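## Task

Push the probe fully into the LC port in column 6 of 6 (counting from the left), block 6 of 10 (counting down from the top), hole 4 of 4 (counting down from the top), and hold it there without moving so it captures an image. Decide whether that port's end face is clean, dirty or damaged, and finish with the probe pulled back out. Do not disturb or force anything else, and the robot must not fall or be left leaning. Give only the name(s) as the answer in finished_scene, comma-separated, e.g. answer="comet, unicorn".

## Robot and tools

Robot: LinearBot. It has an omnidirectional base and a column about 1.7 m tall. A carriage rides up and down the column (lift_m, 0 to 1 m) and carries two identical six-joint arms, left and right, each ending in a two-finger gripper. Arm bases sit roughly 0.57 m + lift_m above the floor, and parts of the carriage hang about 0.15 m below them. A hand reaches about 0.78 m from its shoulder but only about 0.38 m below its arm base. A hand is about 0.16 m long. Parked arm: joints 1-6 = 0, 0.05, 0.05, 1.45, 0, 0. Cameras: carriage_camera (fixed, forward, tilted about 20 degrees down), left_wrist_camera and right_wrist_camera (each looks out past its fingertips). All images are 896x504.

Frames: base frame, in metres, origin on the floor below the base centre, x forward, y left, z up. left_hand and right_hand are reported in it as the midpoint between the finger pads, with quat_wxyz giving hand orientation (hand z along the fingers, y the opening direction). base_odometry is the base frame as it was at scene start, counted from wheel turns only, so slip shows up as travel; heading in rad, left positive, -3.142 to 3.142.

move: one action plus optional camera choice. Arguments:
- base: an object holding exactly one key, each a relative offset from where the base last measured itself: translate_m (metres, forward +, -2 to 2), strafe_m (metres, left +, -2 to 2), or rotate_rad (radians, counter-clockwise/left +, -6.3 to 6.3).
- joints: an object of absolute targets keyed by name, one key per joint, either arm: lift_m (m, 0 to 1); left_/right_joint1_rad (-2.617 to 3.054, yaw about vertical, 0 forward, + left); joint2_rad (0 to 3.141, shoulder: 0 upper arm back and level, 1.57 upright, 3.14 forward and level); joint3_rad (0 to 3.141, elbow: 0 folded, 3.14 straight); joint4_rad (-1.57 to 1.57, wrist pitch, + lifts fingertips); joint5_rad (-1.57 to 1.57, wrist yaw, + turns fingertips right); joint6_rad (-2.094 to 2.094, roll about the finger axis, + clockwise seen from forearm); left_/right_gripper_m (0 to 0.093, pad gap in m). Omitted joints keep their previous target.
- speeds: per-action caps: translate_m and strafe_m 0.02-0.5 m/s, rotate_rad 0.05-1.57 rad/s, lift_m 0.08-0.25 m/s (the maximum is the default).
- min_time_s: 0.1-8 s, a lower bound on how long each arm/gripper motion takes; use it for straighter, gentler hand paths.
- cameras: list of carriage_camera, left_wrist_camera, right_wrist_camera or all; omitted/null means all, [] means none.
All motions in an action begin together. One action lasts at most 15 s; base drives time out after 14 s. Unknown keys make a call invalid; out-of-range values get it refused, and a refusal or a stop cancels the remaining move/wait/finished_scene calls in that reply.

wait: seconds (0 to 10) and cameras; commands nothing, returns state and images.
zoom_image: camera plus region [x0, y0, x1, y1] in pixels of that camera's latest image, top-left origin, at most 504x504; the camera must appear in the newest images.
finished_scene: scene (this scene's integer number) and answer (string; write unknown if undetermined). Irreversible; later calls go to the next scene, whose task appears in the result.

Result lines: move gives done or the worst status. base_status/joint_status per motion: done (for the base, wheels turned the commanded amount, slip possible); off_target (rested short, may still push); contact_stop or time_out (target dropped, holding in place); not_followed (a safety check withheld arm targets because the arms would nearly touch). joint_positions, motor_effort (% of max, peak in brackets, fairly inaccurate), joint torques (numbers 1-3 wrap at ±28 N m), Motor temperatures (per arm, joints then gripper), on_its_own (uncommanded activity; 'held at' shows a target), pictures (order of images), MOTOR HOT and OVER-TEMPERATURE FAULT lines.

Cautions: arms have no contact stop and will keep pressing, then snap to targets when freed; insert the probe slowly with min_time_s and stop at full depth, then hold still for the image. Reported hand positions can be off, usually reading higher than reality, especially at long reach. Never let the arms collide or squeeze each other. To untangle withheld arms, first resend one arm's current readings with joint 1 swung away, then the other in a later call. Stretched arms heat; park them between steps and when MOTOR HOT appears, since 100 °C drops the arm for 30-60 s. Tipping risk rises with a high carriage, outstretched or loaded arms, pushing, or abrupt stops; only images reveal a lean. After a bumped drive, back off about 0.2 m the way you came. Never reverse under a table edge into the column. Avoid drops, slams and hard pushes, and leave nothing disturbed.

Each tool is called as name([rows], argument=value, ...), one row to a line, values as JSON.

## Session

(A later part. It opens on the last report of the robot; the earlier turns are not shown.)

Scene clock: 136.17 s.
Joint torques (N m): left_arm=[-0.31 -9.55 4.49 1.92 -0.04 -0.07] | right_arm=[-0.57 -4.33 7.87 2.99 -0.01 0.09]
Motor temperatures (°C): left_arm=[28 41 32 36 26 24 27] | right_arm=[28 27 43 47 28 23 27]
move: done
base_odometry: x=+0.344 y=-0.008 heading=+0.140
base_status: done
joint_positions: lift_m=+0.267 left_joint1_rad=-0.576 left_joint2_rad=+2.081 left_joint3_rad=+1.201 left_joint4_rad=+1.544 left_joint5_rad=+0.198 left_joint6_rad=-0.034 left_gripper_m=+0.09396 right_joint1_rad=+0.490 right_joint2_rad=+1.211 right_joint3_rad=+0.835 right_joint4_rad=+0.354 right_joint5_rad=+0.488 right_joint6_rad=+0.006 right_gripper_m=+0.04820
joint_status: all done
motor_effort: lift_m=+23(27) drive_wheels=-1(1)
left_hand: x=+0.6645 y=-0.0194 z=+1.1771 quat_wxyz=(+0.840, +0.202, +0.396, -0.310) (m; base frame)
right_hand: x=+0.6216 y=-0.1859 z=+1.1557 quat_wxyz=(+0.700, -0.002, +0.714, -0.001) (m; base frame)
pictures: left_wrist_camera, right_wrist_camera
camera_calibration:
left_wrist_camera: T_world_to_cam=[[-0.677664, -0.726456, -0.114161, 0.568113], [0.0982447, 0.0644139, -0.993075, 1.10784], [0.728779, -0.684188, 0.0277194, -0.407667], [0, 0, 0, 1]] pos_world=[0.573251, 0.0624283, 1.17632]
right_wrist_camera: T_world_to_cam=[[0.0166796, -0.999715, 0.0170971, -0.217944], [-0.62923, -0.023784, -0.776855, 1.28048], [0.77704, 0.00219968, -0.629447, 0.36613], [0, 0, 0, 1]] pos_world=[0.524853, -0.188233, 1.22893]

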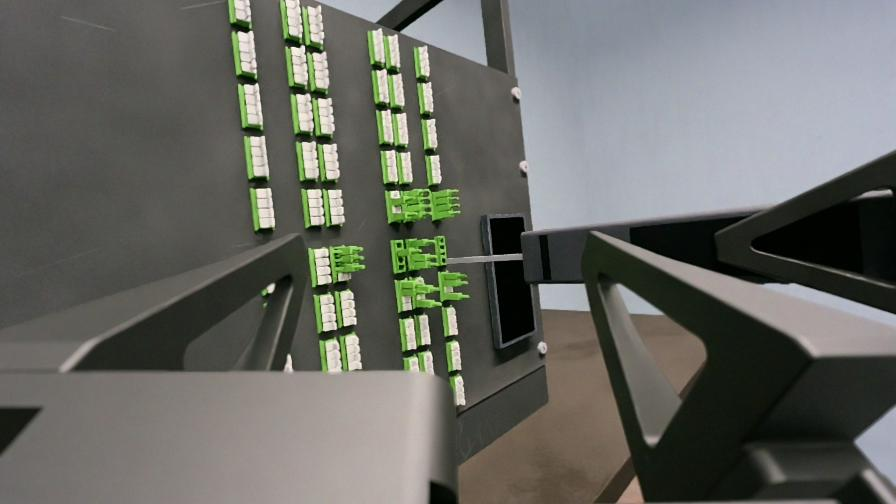

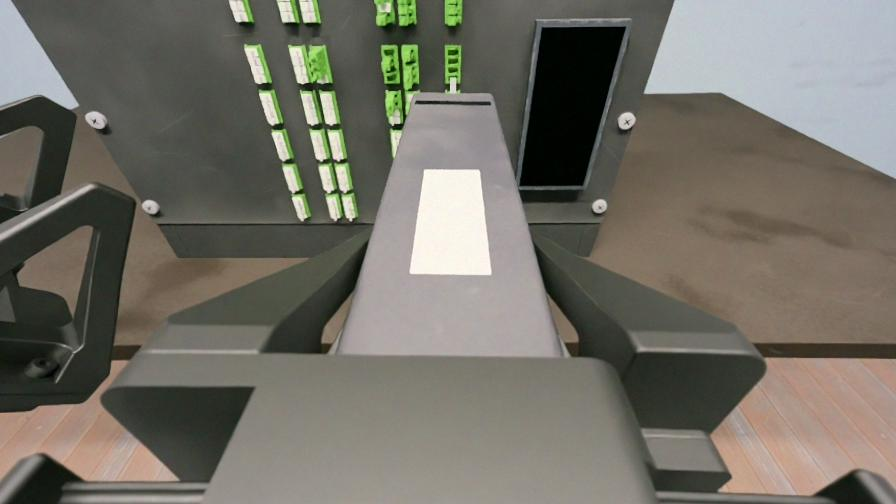

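move(joints={"right_joint5_rad":0.4765}, cameras=["left_wrist_camera","right_wrist_camera"])

zoom_image(camera="right_wrist_camera", region=[440, 70, 464, 94])

move(base={"translate_m":0.0025}, speeds={"translate_m":0.02}, cameras=["left_wrist_camera","right_wrist_camera"])

zoom_image(camera="right_wrist_camera", region=[440, 70, 464, 94])

zoom_image(camera="left_wrist_camera", region=[435, 245, 465, 275])

Scene clock: 137.20 s.
Joint torques (N m): left_arm=[-0.28 -9.59 4.49 1.91 -0.04 -0.06] | right_arm=[-0.54 -4.27 7.76 2.99 -0.16 0.1]
Motor temperatures (°C): left_arm=[28 41 32 36 26 24 27] | right_arm=[28 27 43 47 28 23 27]
move: done
base_odometry: x=+0.344 y=-0.008 heading=+0.140
base_status: not commanded
joint_positions: lift_m=+0.267 left_joint1_rad=-0.576 left_joint2_rad=+2.081 left_joint3_rad=+1.201 left_joint4_rad=+1.544 left_joint5_rad=+0.198 left_joint6_rad=-0.034 left_gripper_m=+0.09396 right_joint1_rad=+0.490 right_joint2_rad=+1.211 right_joint3_rad=+0.835 right_joint4_rad=+0.354 right_joint5_rad=+0.485 right_joint6_rad=+0.006 right_gripper_m=+0.04820
joint_status: all done
motor_effort: lift_m=+26(28) drive_wheels=+0(1)
left_hand: x=+0.6645 y=-0.0194 z=+1.1771 quat_wxyz=(+0.840, +0.202, +0.396, -0.310) (m; base frame)
right_hand: x=+0.6216 y=-0.1853 z=+1.1557 quat_wxyz=(+0.700, -0.004, +0.714, +0.000) (m; base frame)
pictures: left_wrist_camera, right_wrist_camera
camera_calibration:
left_wrist_camera: T_world_to_cam=[[-0.677664, -0.726456, -0.114161, 0.568113], [0.0982447, 0.0644139, -0.993075, 1.10784], [0.728779, -0.684188, 0.0277194, -0.407667], [0, 0, 0, 1]] pos_world=[0.573251, 0.0624283, 1.17632]
right_wrist_camera: T_world_to_cam=[[0.0200989, -0.999653, 0.0170476, -0.21947], [-0.629134, -0.0258976, -0.776865, 1.28005], [0.777037, 0.00488893, -0.629436, 0.366615], [0, 0, 0, 1]] pos_world=[0.524862, -0.188036, 1.22893]

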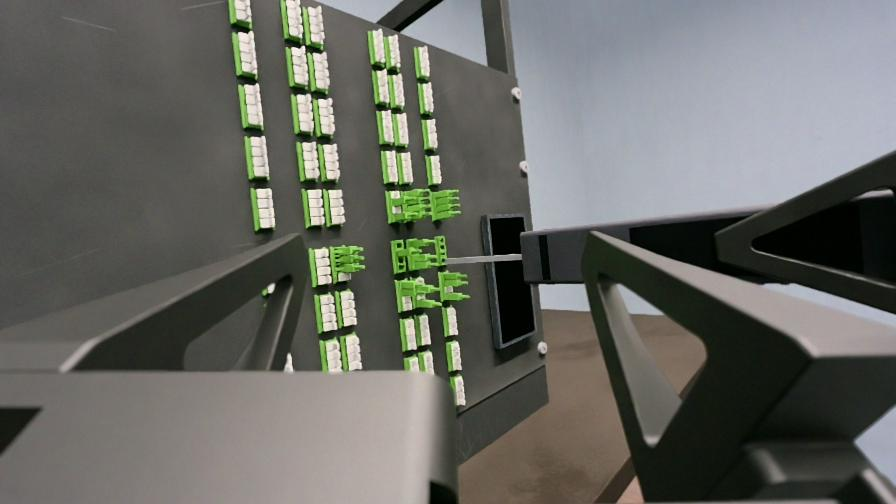

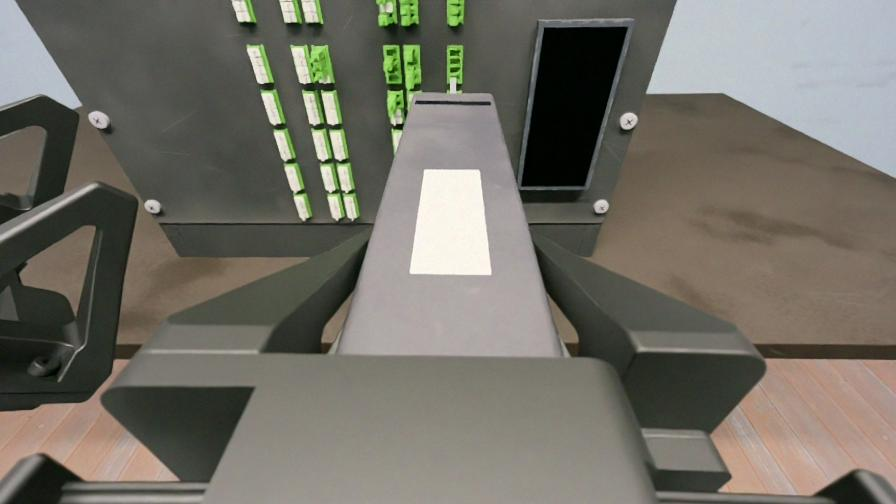

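Scaled by 21.000 from the camera's 896x504 image, which has a finer 1280x720 frame.

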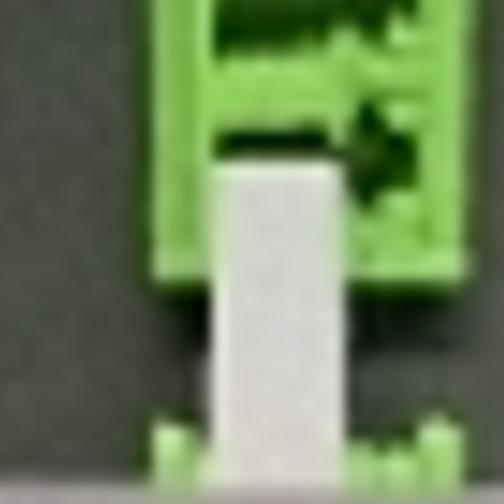

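Scene clock: 137.83 s.
Joint torques (N m): left_arm=[-0.32 -9.57 4.46 1.93 -0.03 -0.07] | right_arm=[-0.57 -4.45 7.73 2.94 -0.1 0.09]
Motor temperatures (°C): left_arm=[28 41 32 36 26 24 27] | right_arm=[28 27 43 47 28 23 27]
move: done
base_odometry: x=+0.347 y=-0.007 heading=+0.140
base_status: done
joint_positions: lift_m=+0.267 left_joint1_rad=-0.576 left_joint2_rad=+2.081 left_joint3_rad=+1.201 left_joint4_rad=+1.544 left_joint5_rad=+0.198 left_joint6_rad=-0.034 left_gripper_m=+0.09396 right_joint1_rad=+0.490 right_joint2_rad=+1.212 right_joint3_rad=+0.835 right_joint4_rad=+0.356 right_joint5_rad=+0.482 right_joint6_rad=+0.006 right_gripper_m=+0.04820
joint_status: not commanded
motor_effort: lift_m=+27(27) drive_wheels=+2(6)
left_hand: x=+0.6646 y=-0.0194 z=+1.1771 quat_wxyz=(+0.840, +0.202, +0.396, -0.310) (m; base frame)
right_hand: x=+0.6218 y=-0.1848 z=+1.1558 quat_wxyz=(+0.701, -0.004, +0.713, +0.001) (m; base frame)
pictures: left_wrist_camera, right_wrist_camera
camera_calibration:
left_wrist_camera: T_world_to_cam=[[-0.677703, -0.726429, -0.114105, 0.568067], [0.0979154, 0.064644, -0.993093, 1.10803], [0.728787, -0.684195, 0.0273191, -0.4072], [0, 0, 0, 1]] pos_world=[0.57325, 0.0624288, 1.17632]
right_wrist_camera: T_world_to_cam=[[0.0223606, -0.999616, 0.0163957, -0.219553], [-0.62829, -0.0268072, -0.777517, 1.28038], [0.777657, 0.0070845, -0.628648, 0.365567], [0, 0, 0, 1]] pos_world=[0.525073, -0.187735, 1.22893]

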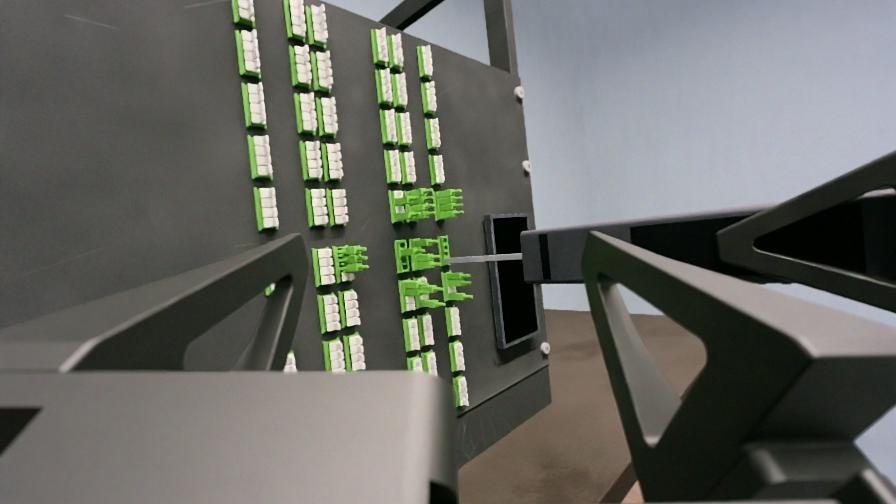

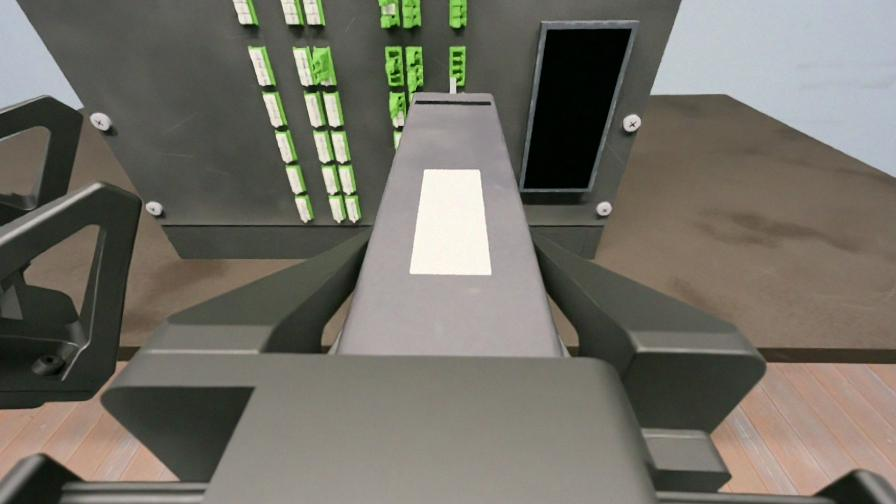

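Scaled by 21.000 from the camera's 896x504 image, which has a finer 1280x720 frame.

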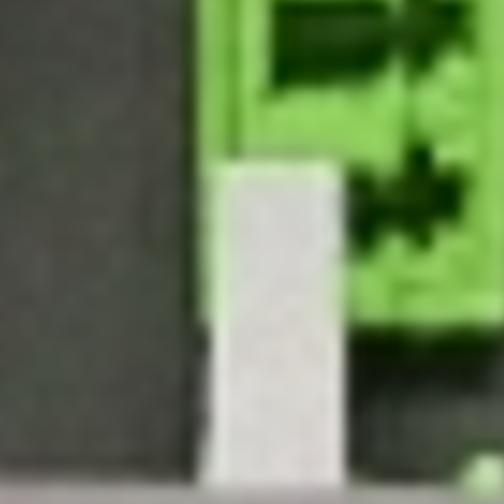

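Scaled by 16.800 from the camera's 896x504 image, which has a finer 1280x720 frame.

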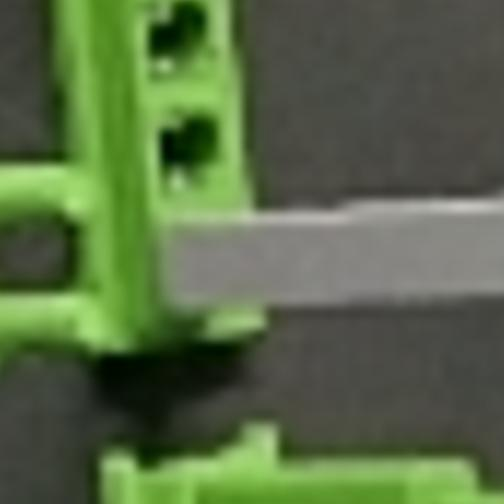

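move(joints={"right_joint5_rad":0.4955,"lift_m":0.2669}, cameras=[])

wait(seconds=0.5, cameras=["left_wrist_camera","right_wrist_camera"])

zoom_image(camera="right_wrist_camera", region=[440, 70, 464, 94])

zoom_image(camera="left_wrist_camera", region=[435, 245, 465, 275])

Scene clock: 138.77 s.
Joint torques (N m): left_arm=[-0.28 -9.57 4.49 1.91 -0.04 -0.06] | right_arm=[-0.55 -4.4 7.73 2.98 0.06 0.09]
Motor temperatures (°C): left_arm=[28 41 32 36 26 24 27] | right_arm=[28 27 43 47 28 23 27]
move: done
base_odometry: x=+0.347 y=-0.007 heading=+0.140
base_status: not commanded
joint_positions: lift_m=+0.267 left_joint1_rad=-0.576 left_joint2_rad=+2.081 left_joint3_rad=+1.201 left_joint4_rad=+1.543 left_joint5_rad=+0.198 left_joint6_rad=-0.034 left_gripper_m=+0.09396 right_joint1_rad=+0.490 right_joint2_rad=+1.212 right_joint3_rad=+0.835 right_joint4_rad=+0.356 right_joint5_rad=+0.486 right_joint6_rad=+0.006 right_gripper_m=+0.04820
joint_status: all done
motor_effort: lift_m=+19(23) drive_wheels=+2(2)
left_hand: x=+0.6646 y=-0.0195 z=+1.1765 quat_wxyz=(+0.840, +0.202, +0.396, -0.310) (m; base frame)
right_hand: x=+0.6218 y=-0.1854 z=+1.1553 quat_wxyz=(+0.701, -0.003, +0.713, +0.000) (m; base frame)
pictures: none
No camera images: "cameras" was empty.

Scene clock: 139.27 s.
Joint torques (N m): left_arm=[-0.32 -9.55 4.49 1.93 -0.04 -0.07] | right_arm=[-0.55 -4.42 7.79 2.96 0.03 0.09]
Motor temperatures (°C): left_arm=[28 41 32 36 26 24 27] | right_arm=[28 27 43 47 28 23 27]
base_odometry: x=+0.347 y=-0.007 heading=+0.140
base_status: not commanded
joint_positions: lift_m=+0.267 left_joint1_rad=-0.576 left_joint2_rad=+2.081 left_joint3_rad=+1.201 left_joint4_rad=+1.543 left_joint5_rad=+0.198 left_joint6_rad=-0.034 left_gripper_m=+0.09396 right_joint1_rad=+0.490 right_joint2_rad=+1.212 right_joint3_rad=+0.835 right_joint4_rad=+0.356 right_joint5_rad=+0.487 right_joint6_rad=+0.006 right_gripper_m=+0.04820
joint_status: all done
motor_effort: lift_m=+21(23) drive_wheels=+2(2)
left_hand: x=+0.6646 y=-0.0195 z=+1.1765 quat_wxyz=(+0.840, +0.202, +0.396, -0.310) (m; base frame)
right_hand: x=+0.6218 y=-0.1855 z=+1.1553 quat_wxyz=(+0.701, -0.003, +0.713, +0.000) (m; base frame)
wait: 0.50 s; at rest by 0.27 s
pictures: left_wrist_camera, right_wrist_camera
camera_calibration:
left_wrist_camera: T_world_to_cam=[[-0.677684, -0.726456, -0.114046, 0.567999], [0.0976513, 0.0648122, -0.993108, 1.10768], [0.728841, -0.68415, 0.0270172, -0.406937], [0, 0, 0, 1]] pos_world=[0.57335, 0.0624291, 1.17582]
right_wrist_camera: T_world_to_cam=[[0.0182226, -0.999698, 0.0165064, -0.217819], [-0.628365, -0.0242921, -0.777539, 1.28052], [0.777705, 0.00379675, -0.628618, 0.364582], [0, 0, 0, 1]] pos_world=[0.525063, -0.188031, 1.22843]

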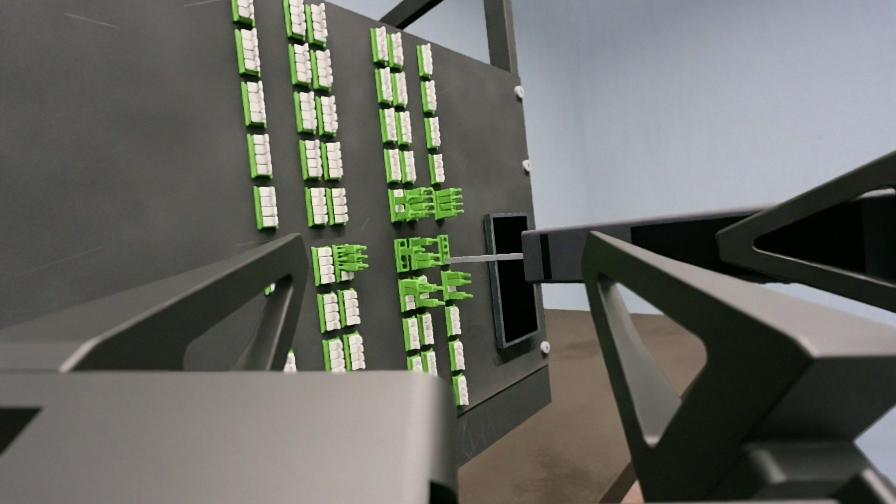

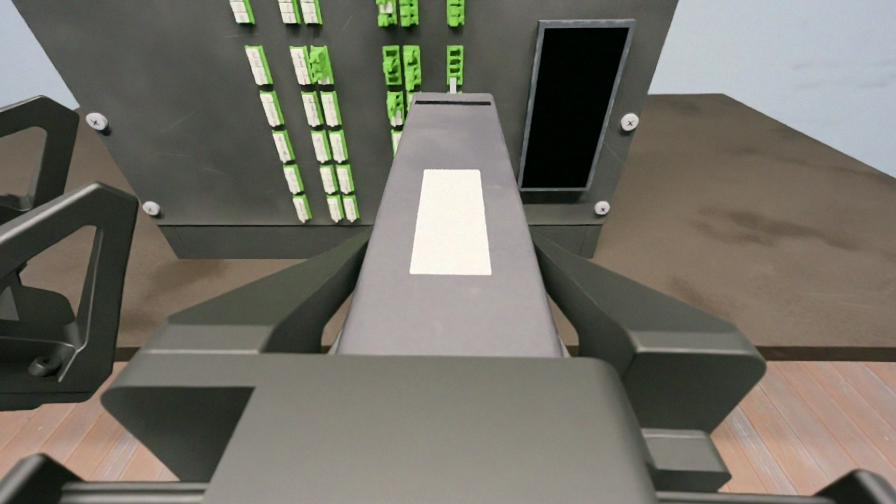

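Scaled by 21.000 from the camera's 896x504 image, which has a finer 1280x720 frame.

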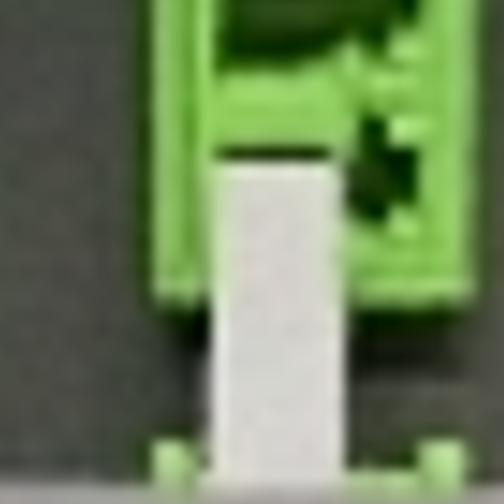

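Scaled by 16.800 from the camera's 896x504 image, which has a finer 1280x720 frame.

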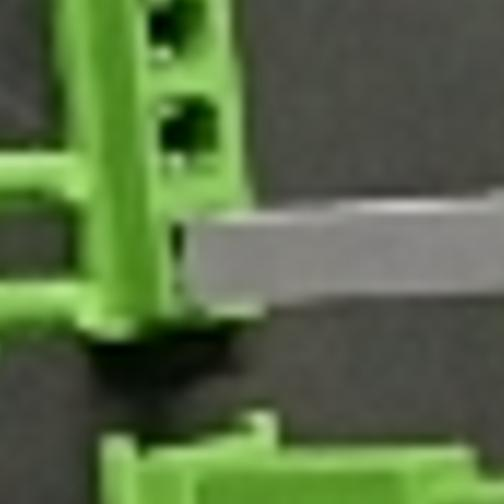

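move(base={"translate_m":0.003}, speeds={"translate_m":0.02}, cameras=["left_wrist_camera","right_wrist_camera"])

zoom_image(camera="right_wrist_camera", region=[440, 70, 464, 94])

zoom_image(camera="left_wrist_camera", region=[435, 245, 465, 275])

Scene clock: 140.20 s.
Joint torques (N m): left_arm=[-0.34 -9.61 4.44 1.92 -0.04 -0.06] | right_arm=[-0.54 -4.42 7.79 2.95 -0.01 0.09]
Motor temperatures (°C): left_arm=[28 41 32 36 26 24 27] | right_arm=[28 27 43 47 28 23 27]
move: done
base_odometry: x=+0.350 y=-0.007 heading=+0.140
base_status: done
joint_positions: lift_m=+0.267 left_joint1_rad=-0.576 left_joint2_rad=+2.081 left_joint3_rad=+1.201 left_joint4_rad=+1.544 left_joint5_rad=+0.198 left_joint6_rad=-0.034 left_gripper_m=+0.09396 right_joint1_rad=+0.490 right_joint2_rad=+1.212 right_joint3_rad=+0.835 right_joint4_rad=+0.357 right_joint5_rad=+0.489 right_joint6_rad=+0.006 right_gripper_m=+0.04820
joint_status: not commanded
motor_effort: lift_m=+24(24) drive_wheels=+2(6)
left_hand: x=+0.6647 y=-0.0193 z=+1.1766 quat_wxyz=(+0.840, +0.202, +0.396, -0.310) (m; base frame)
right_hand: x=+0.6218 y=-0.1858 z=+1.1556 quat_wxyz=(+0.701, -0.002, +0.713, -0.001) (m; base frame)
pictures: left_wrist_camera, right_wrist_camera
camera_calibration:
left_wrist_camera: T_world_to_cam=[[-0.677396, -0.726717, -0.114097, 0.567983], [0.0978821, 0.0646796, -0.993094, 1.10754], [0.729078, -0.683886, 0.0273188, -0.407377], [0, 0, 0, 1]] pos_world=[0.573351, 0.0625283, 1.17582]
right_wrist_camera: T_world_to_cam=[[0.0162705, -0.999739, 0.016022, -0.216404], [-0.627641, -0.0226858, -0.778172, 1.2813], [0.778333, 0.00260514, -0.627847, 0.363284], [0, 0, 0, 1]] pos_world=[0.524963, -0.188227, 1.22863]

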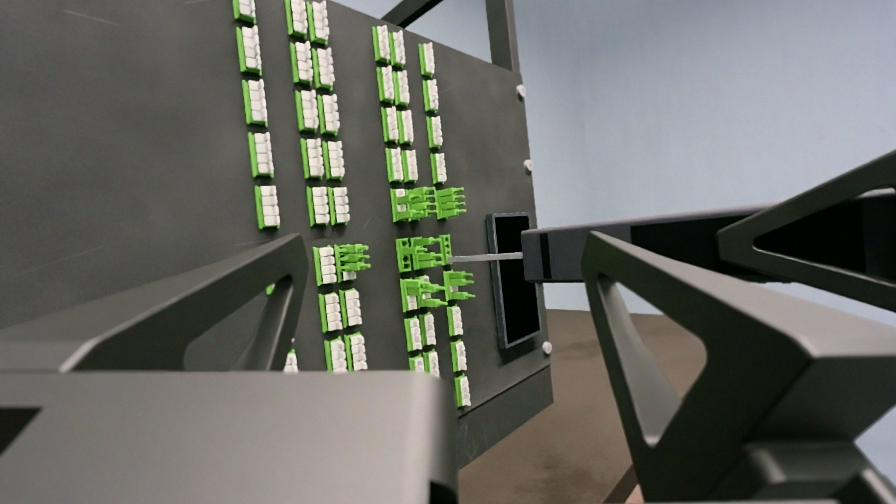

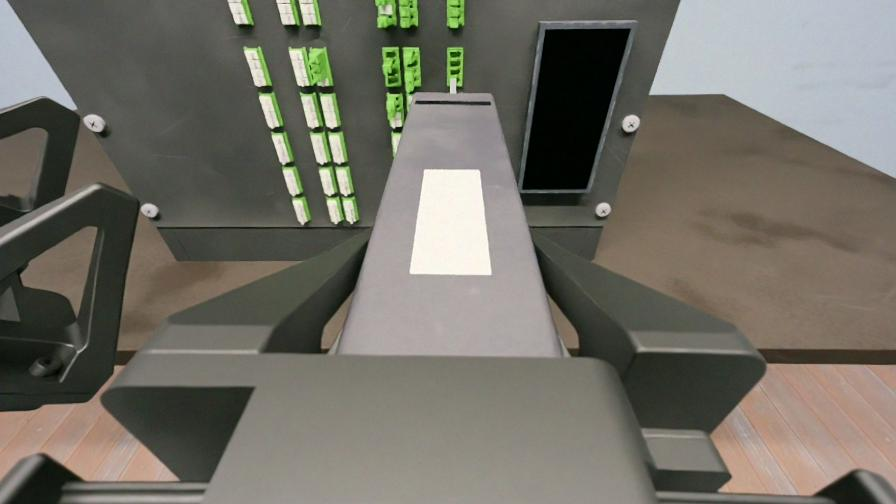

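Scaled by 21.000 from the camera's 896x504 image, which has a finer 1280x720 frame.

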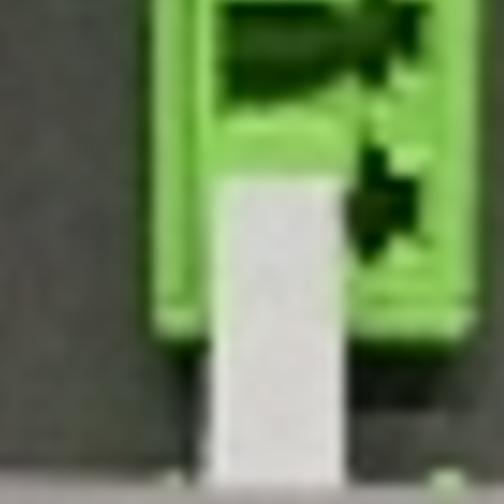

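Scaled by 16.800 from the camera's 896x504 image, which has a finer 1280x720 frame.

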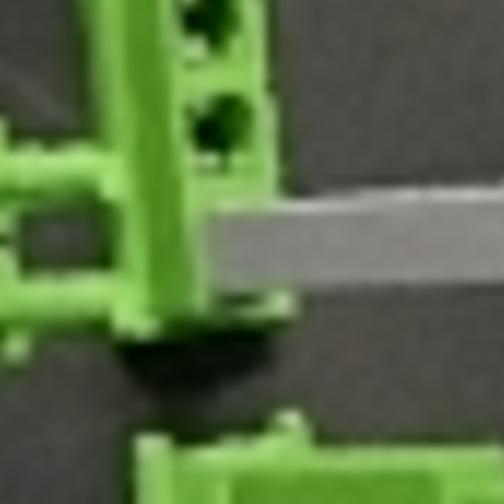

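move(base={"translate_m":0.002}, speeds={"translate_m":0.02}, cameras=["left_wrist_camera","right_wrist_camera"])

zoom_image(camera="right_wrist_camera", region=[440, 70, 464, 94])

zoom_image(camera="left_wrist_camera", region=[435, 245, 465, 275])

Scene clock: 141.13 s.
Joint torques (N m): left_arm=[-0.36 -9.59 4.41 1.94 -0.05 -0.06] | right_arm=[-0.55 -4.38 7.75 2.95 -0.01 0.09]
Motor temperatures (°C): left_arm=[28 41 32 36 26 24 27] | right_arm=[28 27 43 47 28 23 27]
move: done
base_odometry: x=+0.352 y=-0.006 heading=+0.140
base_status: done
joint_positions: lift_m=+0.267 left_joint1_rad=-0.576 left_joint2_rad=+2.081 left_joint3_rad=+1.201 left_joint4_rad=+1.543 left_joint5_rad=+0.198 left_joint6_rad=-0.034 left_gripper_m=+0.09396 right_joint1_rad=+0.490 right_joint2_rad=+1.212 right_joint3_rad=+0.835 right_joint4_rad=+0.357 right_joint5_rad=+0.489 right_joint6_rad=+0.006 right_gripper_m=+0.04820
joint_status: not commanded
motor_effort: lift_m=+23(24) drive_wheels=+2(6)
left_hand: x=+0.6649 y=-0.0192 z=+1.1765 quat_wxyz=(+0.840, +0.202, +0.396, -0.310) (m; base frame)
right_hand: x=+0.6218 y=-0.1858 z=+1.1556 quat_wxyz=(+0.701, -0.002, +0.713, -0.001) (m; base frame)
pictures: left_wrist_camera, right_wrist_camera
camera_calibration:
left_wrist_camera: T_world_to_cam=[[-0.677157, -0.726958, -0.113978, 0.56793], [0.0972641, 0.0651091, -0.993127, 1.10787], [0.729382, -0.683589, 0.0266178, -0.406823], [0, 0, 0, 1]] pos_world=[0.573551, 0.0626287, 1.17582]
right_wrist_camera: T_world_to_cam=[[0.0162705, -0.999739, 0.016022, -0.216404], [-0.627641, -0.0226858, -0.778172, 1.2813], [0.778333, 0.00260514, -0.627847, 0.363284], [0, 0, 0, 1]] pos_world=[0.524963, -0.188227, 1.22863]

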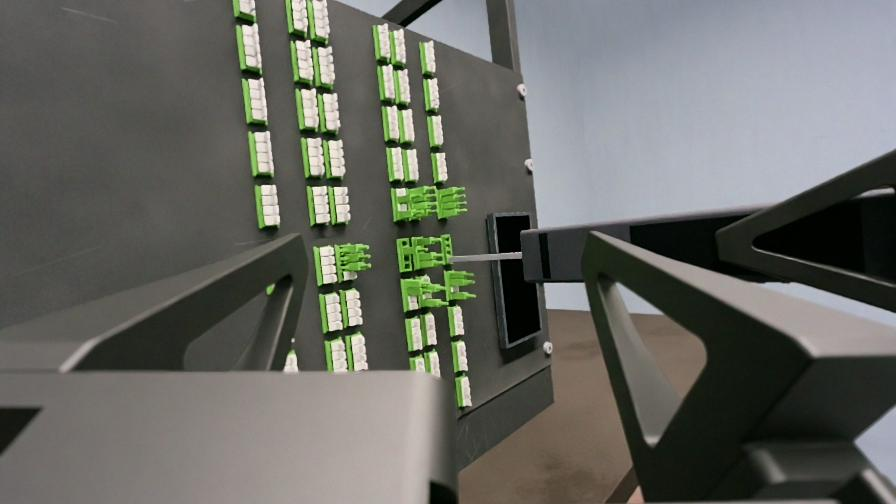

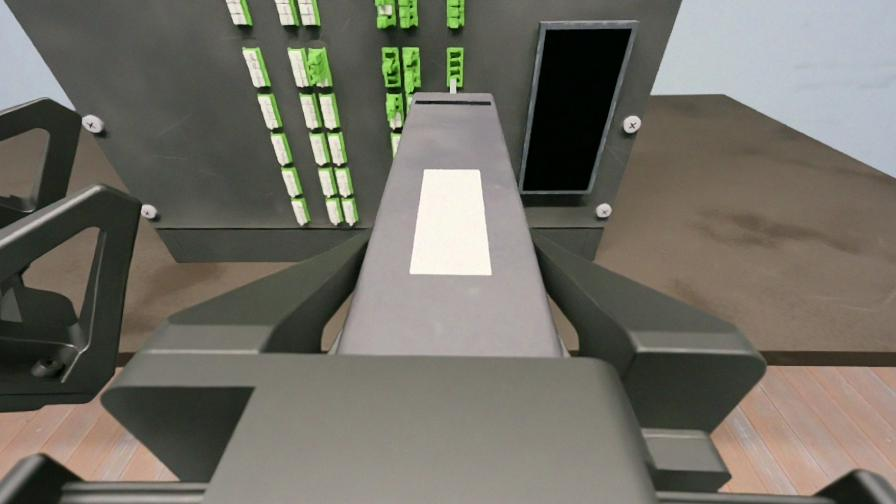

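Scaled by 21.000 from the camera's 896x504 image, which has a finer 1280x720 frame.

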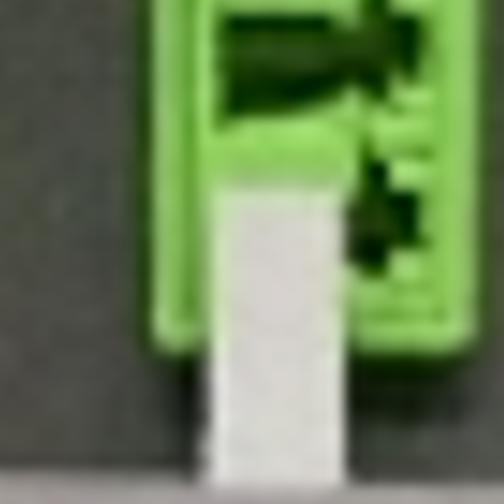

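Scaled by 16.800 from the camera's 896x504 image, which has a finer 1280x720 frame.

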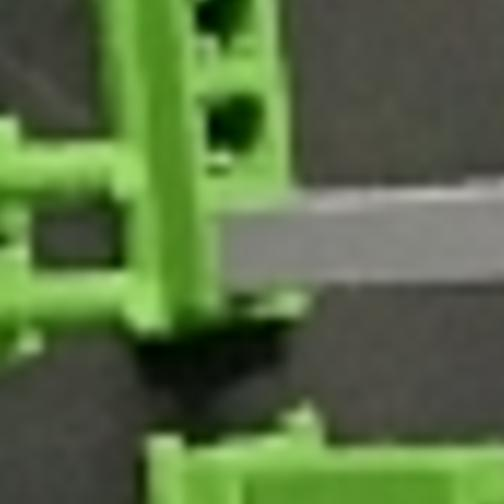

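move(base={"translate_m":0.003}, speeds={"translate_m":0.02}, cameras=["left_wrist_camera","right_wrist_camera"])

zoom_image(camera="right_wrist_camera", region=[440, 70, 464, 94])

zoom_image(camera="left_wrist_camera", region=[435, 245, 465, 275])

Scene clock: 142.03 s.
Joint torques (N m): left_arm=[-0.32 -9.51 4.48 1.93 -0.03 -0.08] | right_arm=[-0.65 -4.44 7.8 2.94 -0.03 0.09]
Motor temperatures (°C): left_arm=[28 41 32 36 26 24 27] | right_arm=[28 27 43 47 28 23 27]
move: done
base_odometry: x=+0.355 y=-0.006 heading=+0.140
base_status: done
joint_positions: lift_m=+0.267 left_joint1_rad=-0.576 left_joint2_rad=+2.081 left_joint3_rad=+1.201 left_joint4_rad=+1.543 left_joint5_rad=+0.198 left_joint6_rad=-0.034 left_gripper_m=+0.09396 right_joint1_rad=+0.490 right_joint2_rad=+1.213 right_joint3_rad=+0.835 right_joint4_rad=+0.357 right_joint5_rad=+0.489 right_joint6_rad=+0.006 right_gripper_m=+0.04820
joint_status: not commanded
motor_effort: lift_m=+21(23) drive_wheels=+3(7)
left_hand: x=+0.6649 y=-0.0192 z=+1.1765 quat_wxyz=(+0.840, +0.202, +0.396, -0.310) (m; base frame)
right_hand: x=+0.6219 y=-0.1858 z=+1.1555 quat_wxyz=(+0.701, -0.002, +0.713, -0.001) (m; base frame)
pictures: left_wrist_camera, right_wrist_camera
camera_calibration:
left_wrist_camera: T_world_to_cam=[[-0.677157, -0.726958, -0.113978, 0.56793], [0.0972641, 0.0651091, -0.993127, 1.10787], [0.729382, -0.683589, 0.0266178, -0.406823], [0, 0, 0, 1]] pos_world=[0.573551, 0.0626287, 1.17582]
right_wrist_camera: T_world_to_cam=[[0.0162597, -0.999737, 0.0161583, -0.216566], [-0.62786, -0.0227859, -0.777993, 1.28116], [0.778157, 0.00250482, -0.628065, 0.363487], [0, 0, 0, 1]] pos_world=[0.525061, -0.188227, 1.22853]

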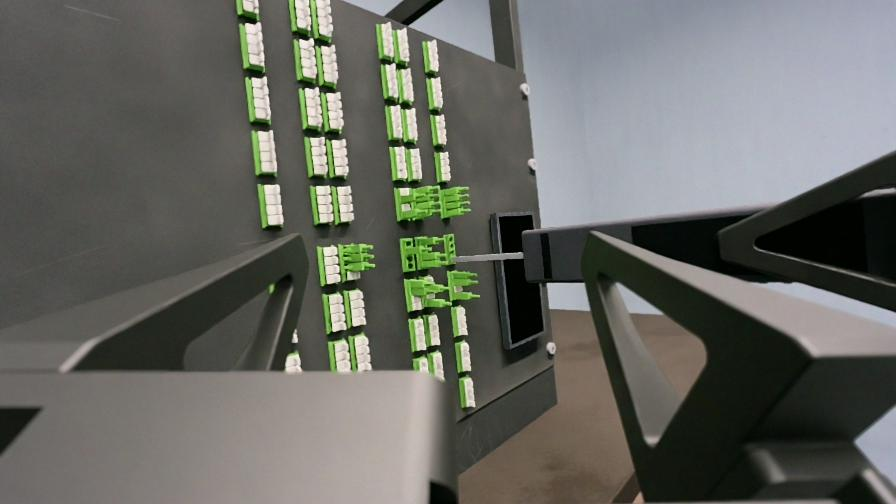

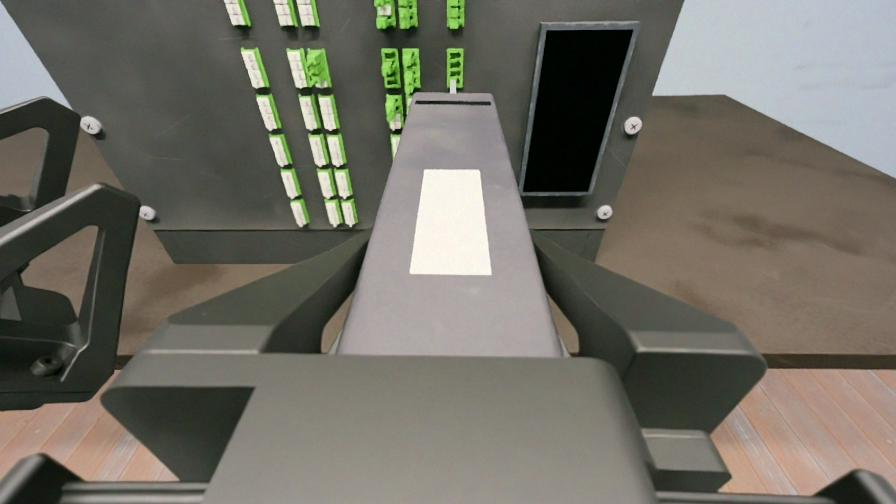

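Scaled by 21.000 from the camera's 896x504 image, which has a finer 1280x720 frame.

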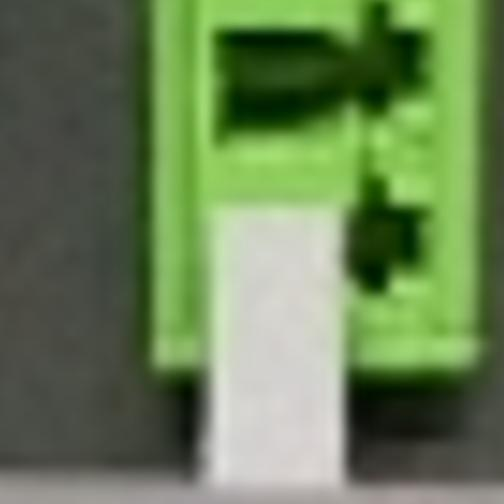

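Scaled by 16.800 from the camera's 896x504 image, which has a finer 1280x720 frame.

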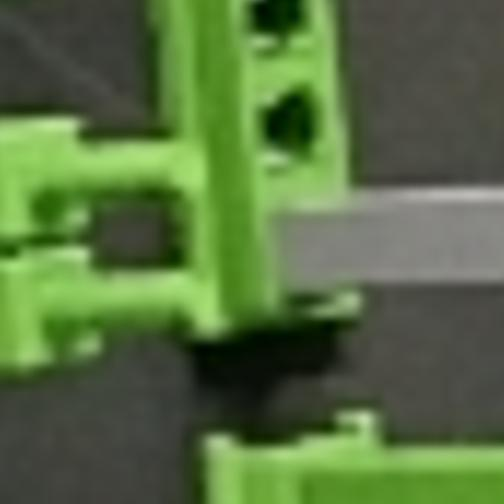

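Excellent. Continue.

move(base={"translate_m":0.003}, speeds={"translate_m":0.02}, cameras=["right_wrist_camera"])

zoom_image(camera="right_wrist_camera", region=[440, 70, 464, 94])

move(base={"translate_m":0.002}, speeds={"translate_m":0.02}, cameras=["left_wrist_camera","right_wrist_camera"])

zoom_image(camera="right_wrist_camera", region=[440, 70, 464, 94])

zoom_image(camera="left_wrist_camera", region=[435, 245, 465, 275])

Scene clock: 142.90 s.
Joint torques (N m): left_arm=[-0.38 -9.55 4.49 1.93 -0.03 -0.07] | right_arm=[-0.46 -4.45 7.68 2.95 -0.02 0.09]
Motor temperatures (°C): left_arm=[28 41 32 36 26 24 27] | right_arm=[28 27 43 47 28 23 27]
move: done
base_odometry: x=+0.357 y=-0.005 heading=+0.139
base_status: done
joint_positions: lift_m=+0.267 left_joint1_rad=-0.576 left_joint2_rad=+2.081 left_joint3_rad=+1.201 left_joint4_rad=+1.543 left_joint5_rad=+0.198 left_joint6_rad=-0.034 left_gripper_m=+0.09396 right_joint1_rad=+0.490 right_joint2_rad=+1.213 right_joint3_rad=+0.835 right_joint4_rad=+0.357 right_joint5_rad=+0.489 right_joint6_rad=+0.006 right_gripper_m=+0.04820
joint_status: not commanded
motor_effort: lift_m=+23(23) drive_wheels=+3(7)
left_hand: x=+0.6649 y=-0.0192 z=+1.1765 quat_wxyz=(+0.840, +0.202, +0.396, -0.310) (m; base frame)
right_hand: x=+0.6219 y=-0.1858 z=+1.1555 quat_wxyz=(+0.701, -0.002, +0.713, -0.001) (m; base frame)
pictures: right_wrist_camera
camera_calibration:
right_wrist_camera: T_world_to_cam=[[0.0162597, -0.999737, 0.0161583, -0.216566], [-0.62786, -0.0227859, -0.777993, 1.28116], [0.778157, 0.00250482, -0.628065, 0.363487], [0, 0, 0, 1]] pos_world=[0.525061, -0.188227, 1.22853]

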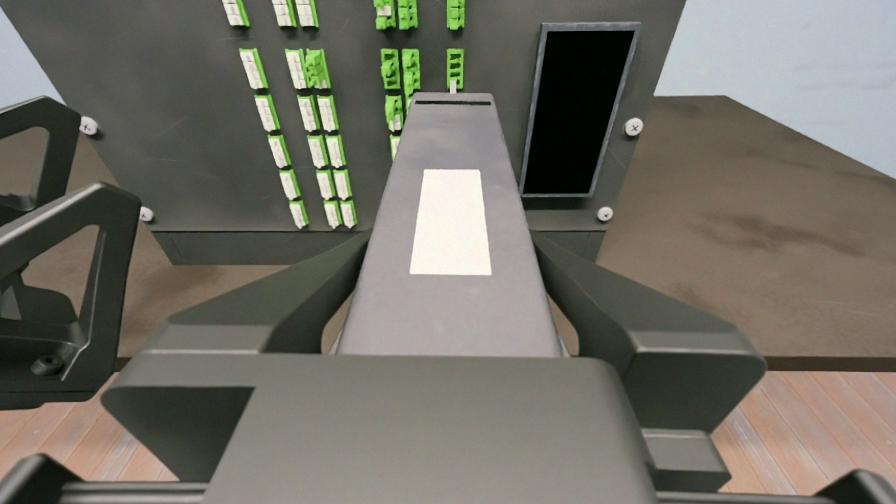

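Scaled by 21.000 from the camera's 896x504 image, which has a finer 1280x720 frame.

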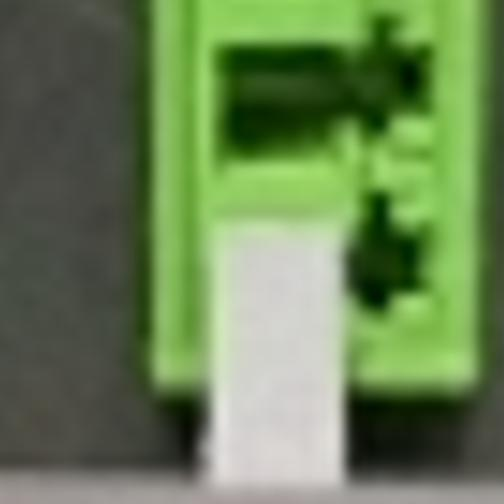

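Scene clock: 143.40 s.
Joint torques (N m): left_arm=[-0.36 -9.65 4.44 1.91 -0.04 -0.06] | right_arm=[-0.85 -4.04 7.8 3.02 -0.03 0.09]
Motor temperatures (°C): left_arm=[28 42 32 36 26 24 27] | right_arm=[28 27 43 47 28 23 27]
move: done
base_odometry: x=+0.359 y=-0.005 heading=+0.139
base_status: done
joint_positions: lift_m=+0.267 left_joint1_rad=-0.576 left_joint2_rad=+2.081 left_joint3_rad=+1.201 left_joint4_rad=+1.543 left_joint5_rad=+0.198 left_joint6_rad=-0.034 left_gripper_m=+0.09396 right_joint1_rad=+0.493 right_joint2_rad=+1.208 right_joint3_rad=+0.835 right_joint4_rad=+0.352 right_joint5_rad=+0.491 right_joint6_rad=+0.006 right_gripper_m=+0.04820
joint_status: not commanded
motor_effort: lift_m=+22(23) drive_wheels=+3(7)
left_hand: x=+0.6649 y=-0.0192 z=+1.1765 quat_wxyz=(+0.840, +0.202, +0.396, -0.310) (m; base frame)
right_hand: x=+0.6208 y=-0.1855 z=+1.1560 quat_wxyz=(+0.701, -0.002, +0.713, -0.001) (m; base frame)
pictures: left_wrist_camera, right_wrist_camera
camera_calibration:
left_wrist_camera: T_world_to_cam=[[-0.677157, -0.726958, -0.113978, 0.56793], [0.0972641, 0.0651091, -0.993127, 1.10787], [0.729382, -0.683589, 0.0266178, -0.406823], [0, 0, 0, 1]] pos_world=[0.573551, 0.0626287, 1.17582]
right_wrist_camera: T_world_to_cam=[[0.0166446, -0.999723, 0.0166163, -0.217121], [-0.628346, -0.0233856, -0.777582, 1.2805], [0.777756, 0.00250179, -0.628562, 0.365479], [0, 0, 0, 1]] pos_world=[0.523959, -0.18803, 1.22903]

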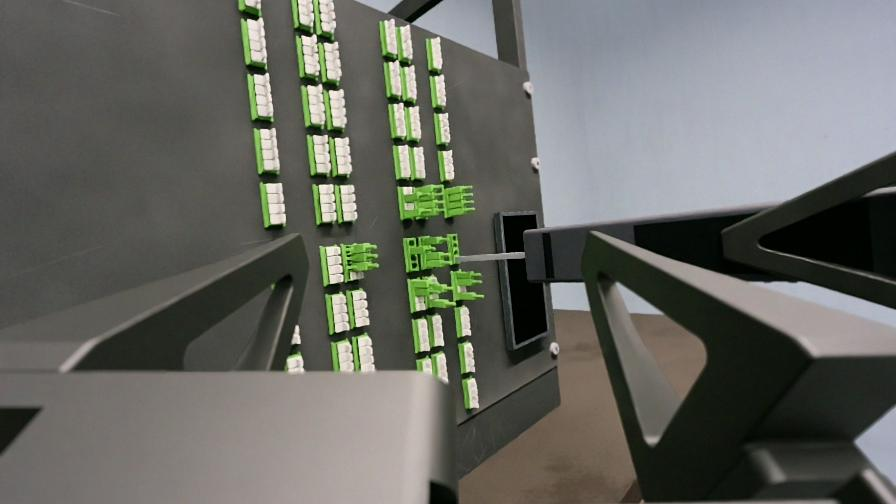

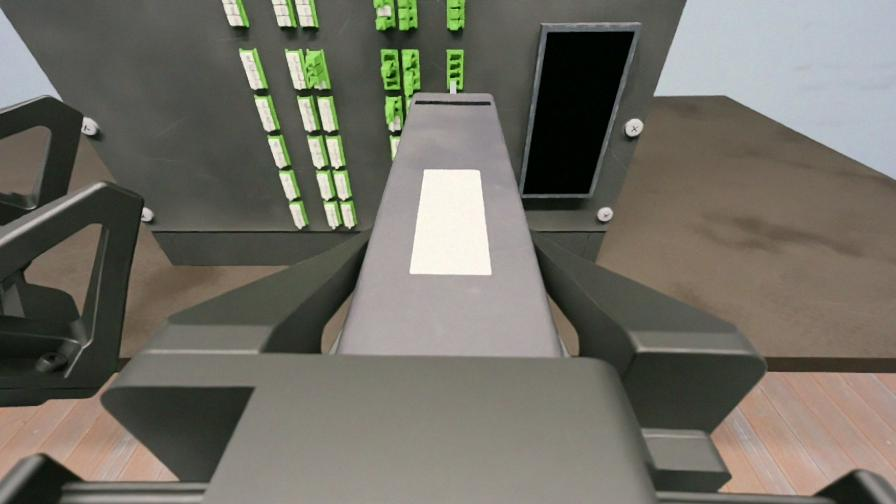

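Scaled by 21.000 from the camera's 896x504 image, which has a finer 1280x720 frame.

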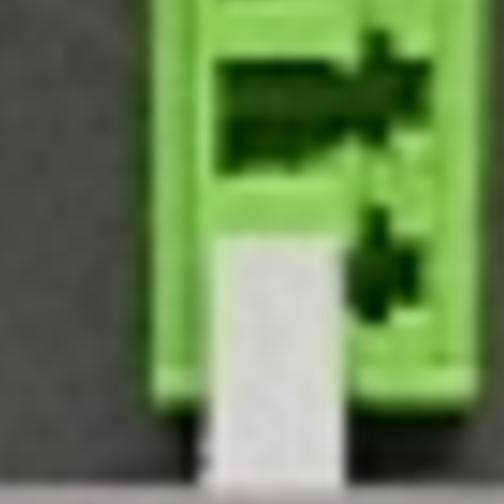

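Scaled by 16.800 from the camera's 896x504 image, which has a finer 1280x720 frame.

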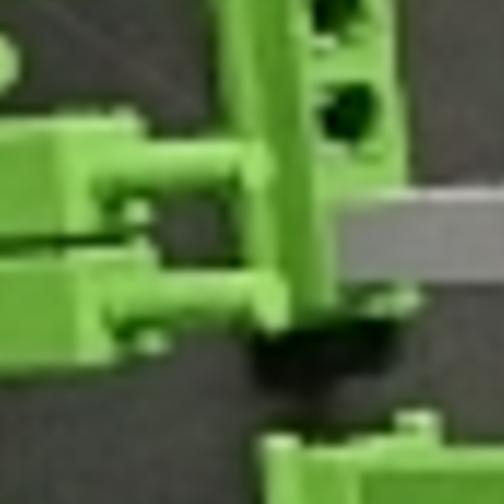

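wait(seconds=1.5, cameras=["carriage_camera","right_wrist_camera"])

zoom_image(camera="right_wrist_camera", region=[500, 0, 700, 220])

Scene clock: 145.27 s.
Joint torques (N m): left_arm=[-0.35 -9.58 4.48 1.92 -0.04 -0.07] | right_arm=[-0.77 -4.03 7.77 3 -0.02 0.09]
Motor temperatures (°C): left_arm=[28 42 32 36 26 24 27] | right_arm=[28 27 43 47 28 23 27]
base_odometry: x=+0.359 y=-0.005 heading=+0.139
base_status: done
joint_positions: lift_m=+0.267 left_joint1_rad=-0.576 left_joint2_rad=+2.081 left_joint3_rad=+1.201 left_joint4_rad=+1.543 left_joint5_rad=+0.198 left_joint6_rad=-0.034 left_gripper_m=+0.09396 right_joint1_rad=+0.493 right_joint2_rad=+1.208 right_joint3_rad=+0.835 right_joint4_rad=+0.352 right_joint5_rad=+0.491 right_joint6_rad=+0.006 right_gripper_m=+0.04820
joint_status: not commanded
motor_effort: lift_m=+20(23) drive_wheels=+3(7)
left_hand: x=+0.6649 y=-0.0192 z=+1.1765 quat_wxyz=(+0.840, +0.202, +0.396, -0.310) (m; base frame)
right_hand: x=+0.6208 y=-0.1855 z=+1.1560 quat_wxyz=(+0.701, -0.002, +0.713, -0.001) (m; base frame)
wait: 1.50 s; at rest from the start
pictures: carriage_camera, right_wrist_camera
camera_calibration:
carriage_camera: T_world_to_cam=[[0.0154515, -0.999689, -0.0195964, 0.0247874], [-0.375932, 0.0123525, -0.926565, 1.21398], [0.926518, 0.0216837, -0.375624, 0.337963], [0, 0, 0, 1]] pos_world=[0.142861, 0.0024557, 1.25226]
right_wrist_camera: T_world_to_cam=[[0.0166446, -0.999723, 0.0166163, -0.217121], [-0.628346, -0.0233856, -0.777582, 1.2805], [0.777756, 0.00250179, -0.628562, 0.365479], [0, 0, 0, 1]] pos_world=[0.523959, -0.18803, 1.22903]

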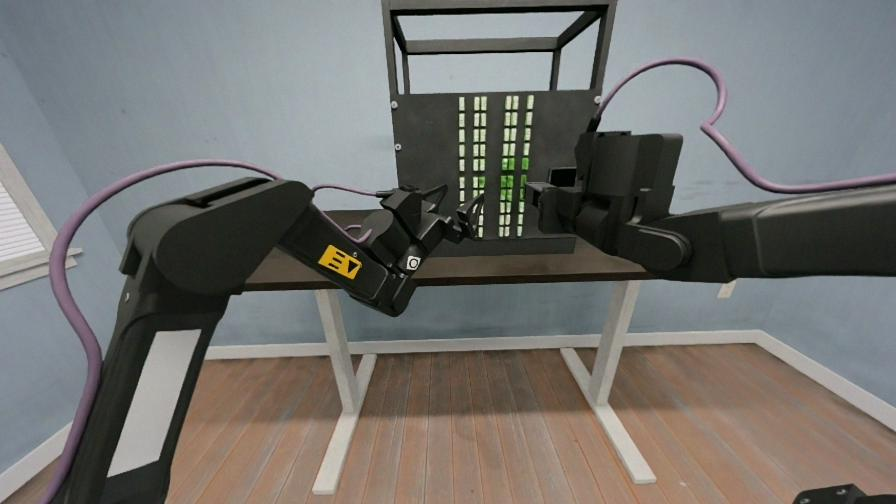

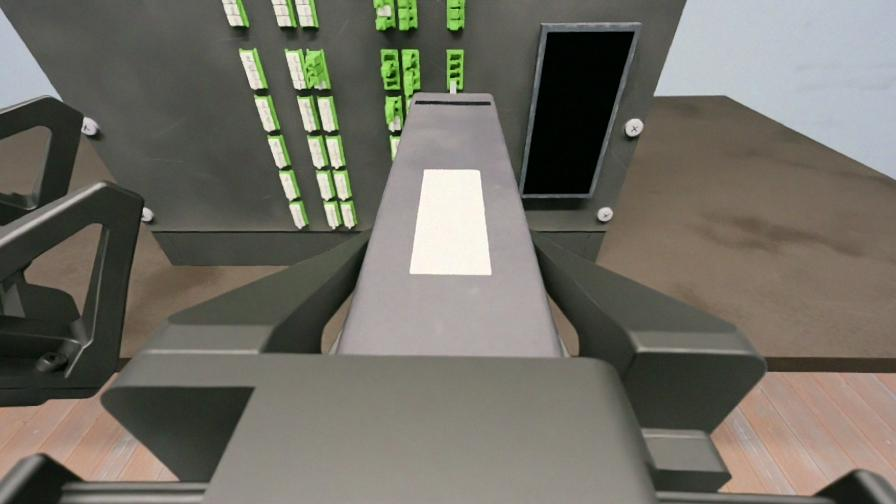

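Scaled by 2.291 from the camera's 896x504 image, which has a finer 1280x720 frame.

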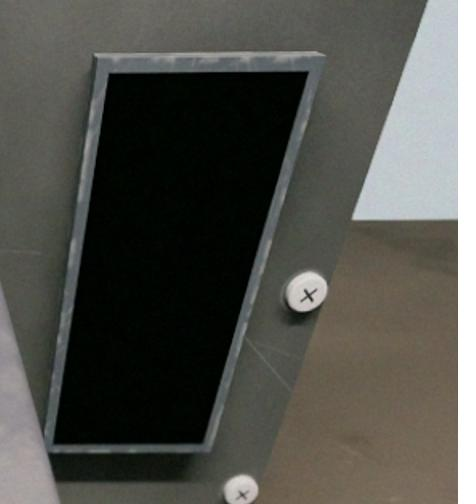

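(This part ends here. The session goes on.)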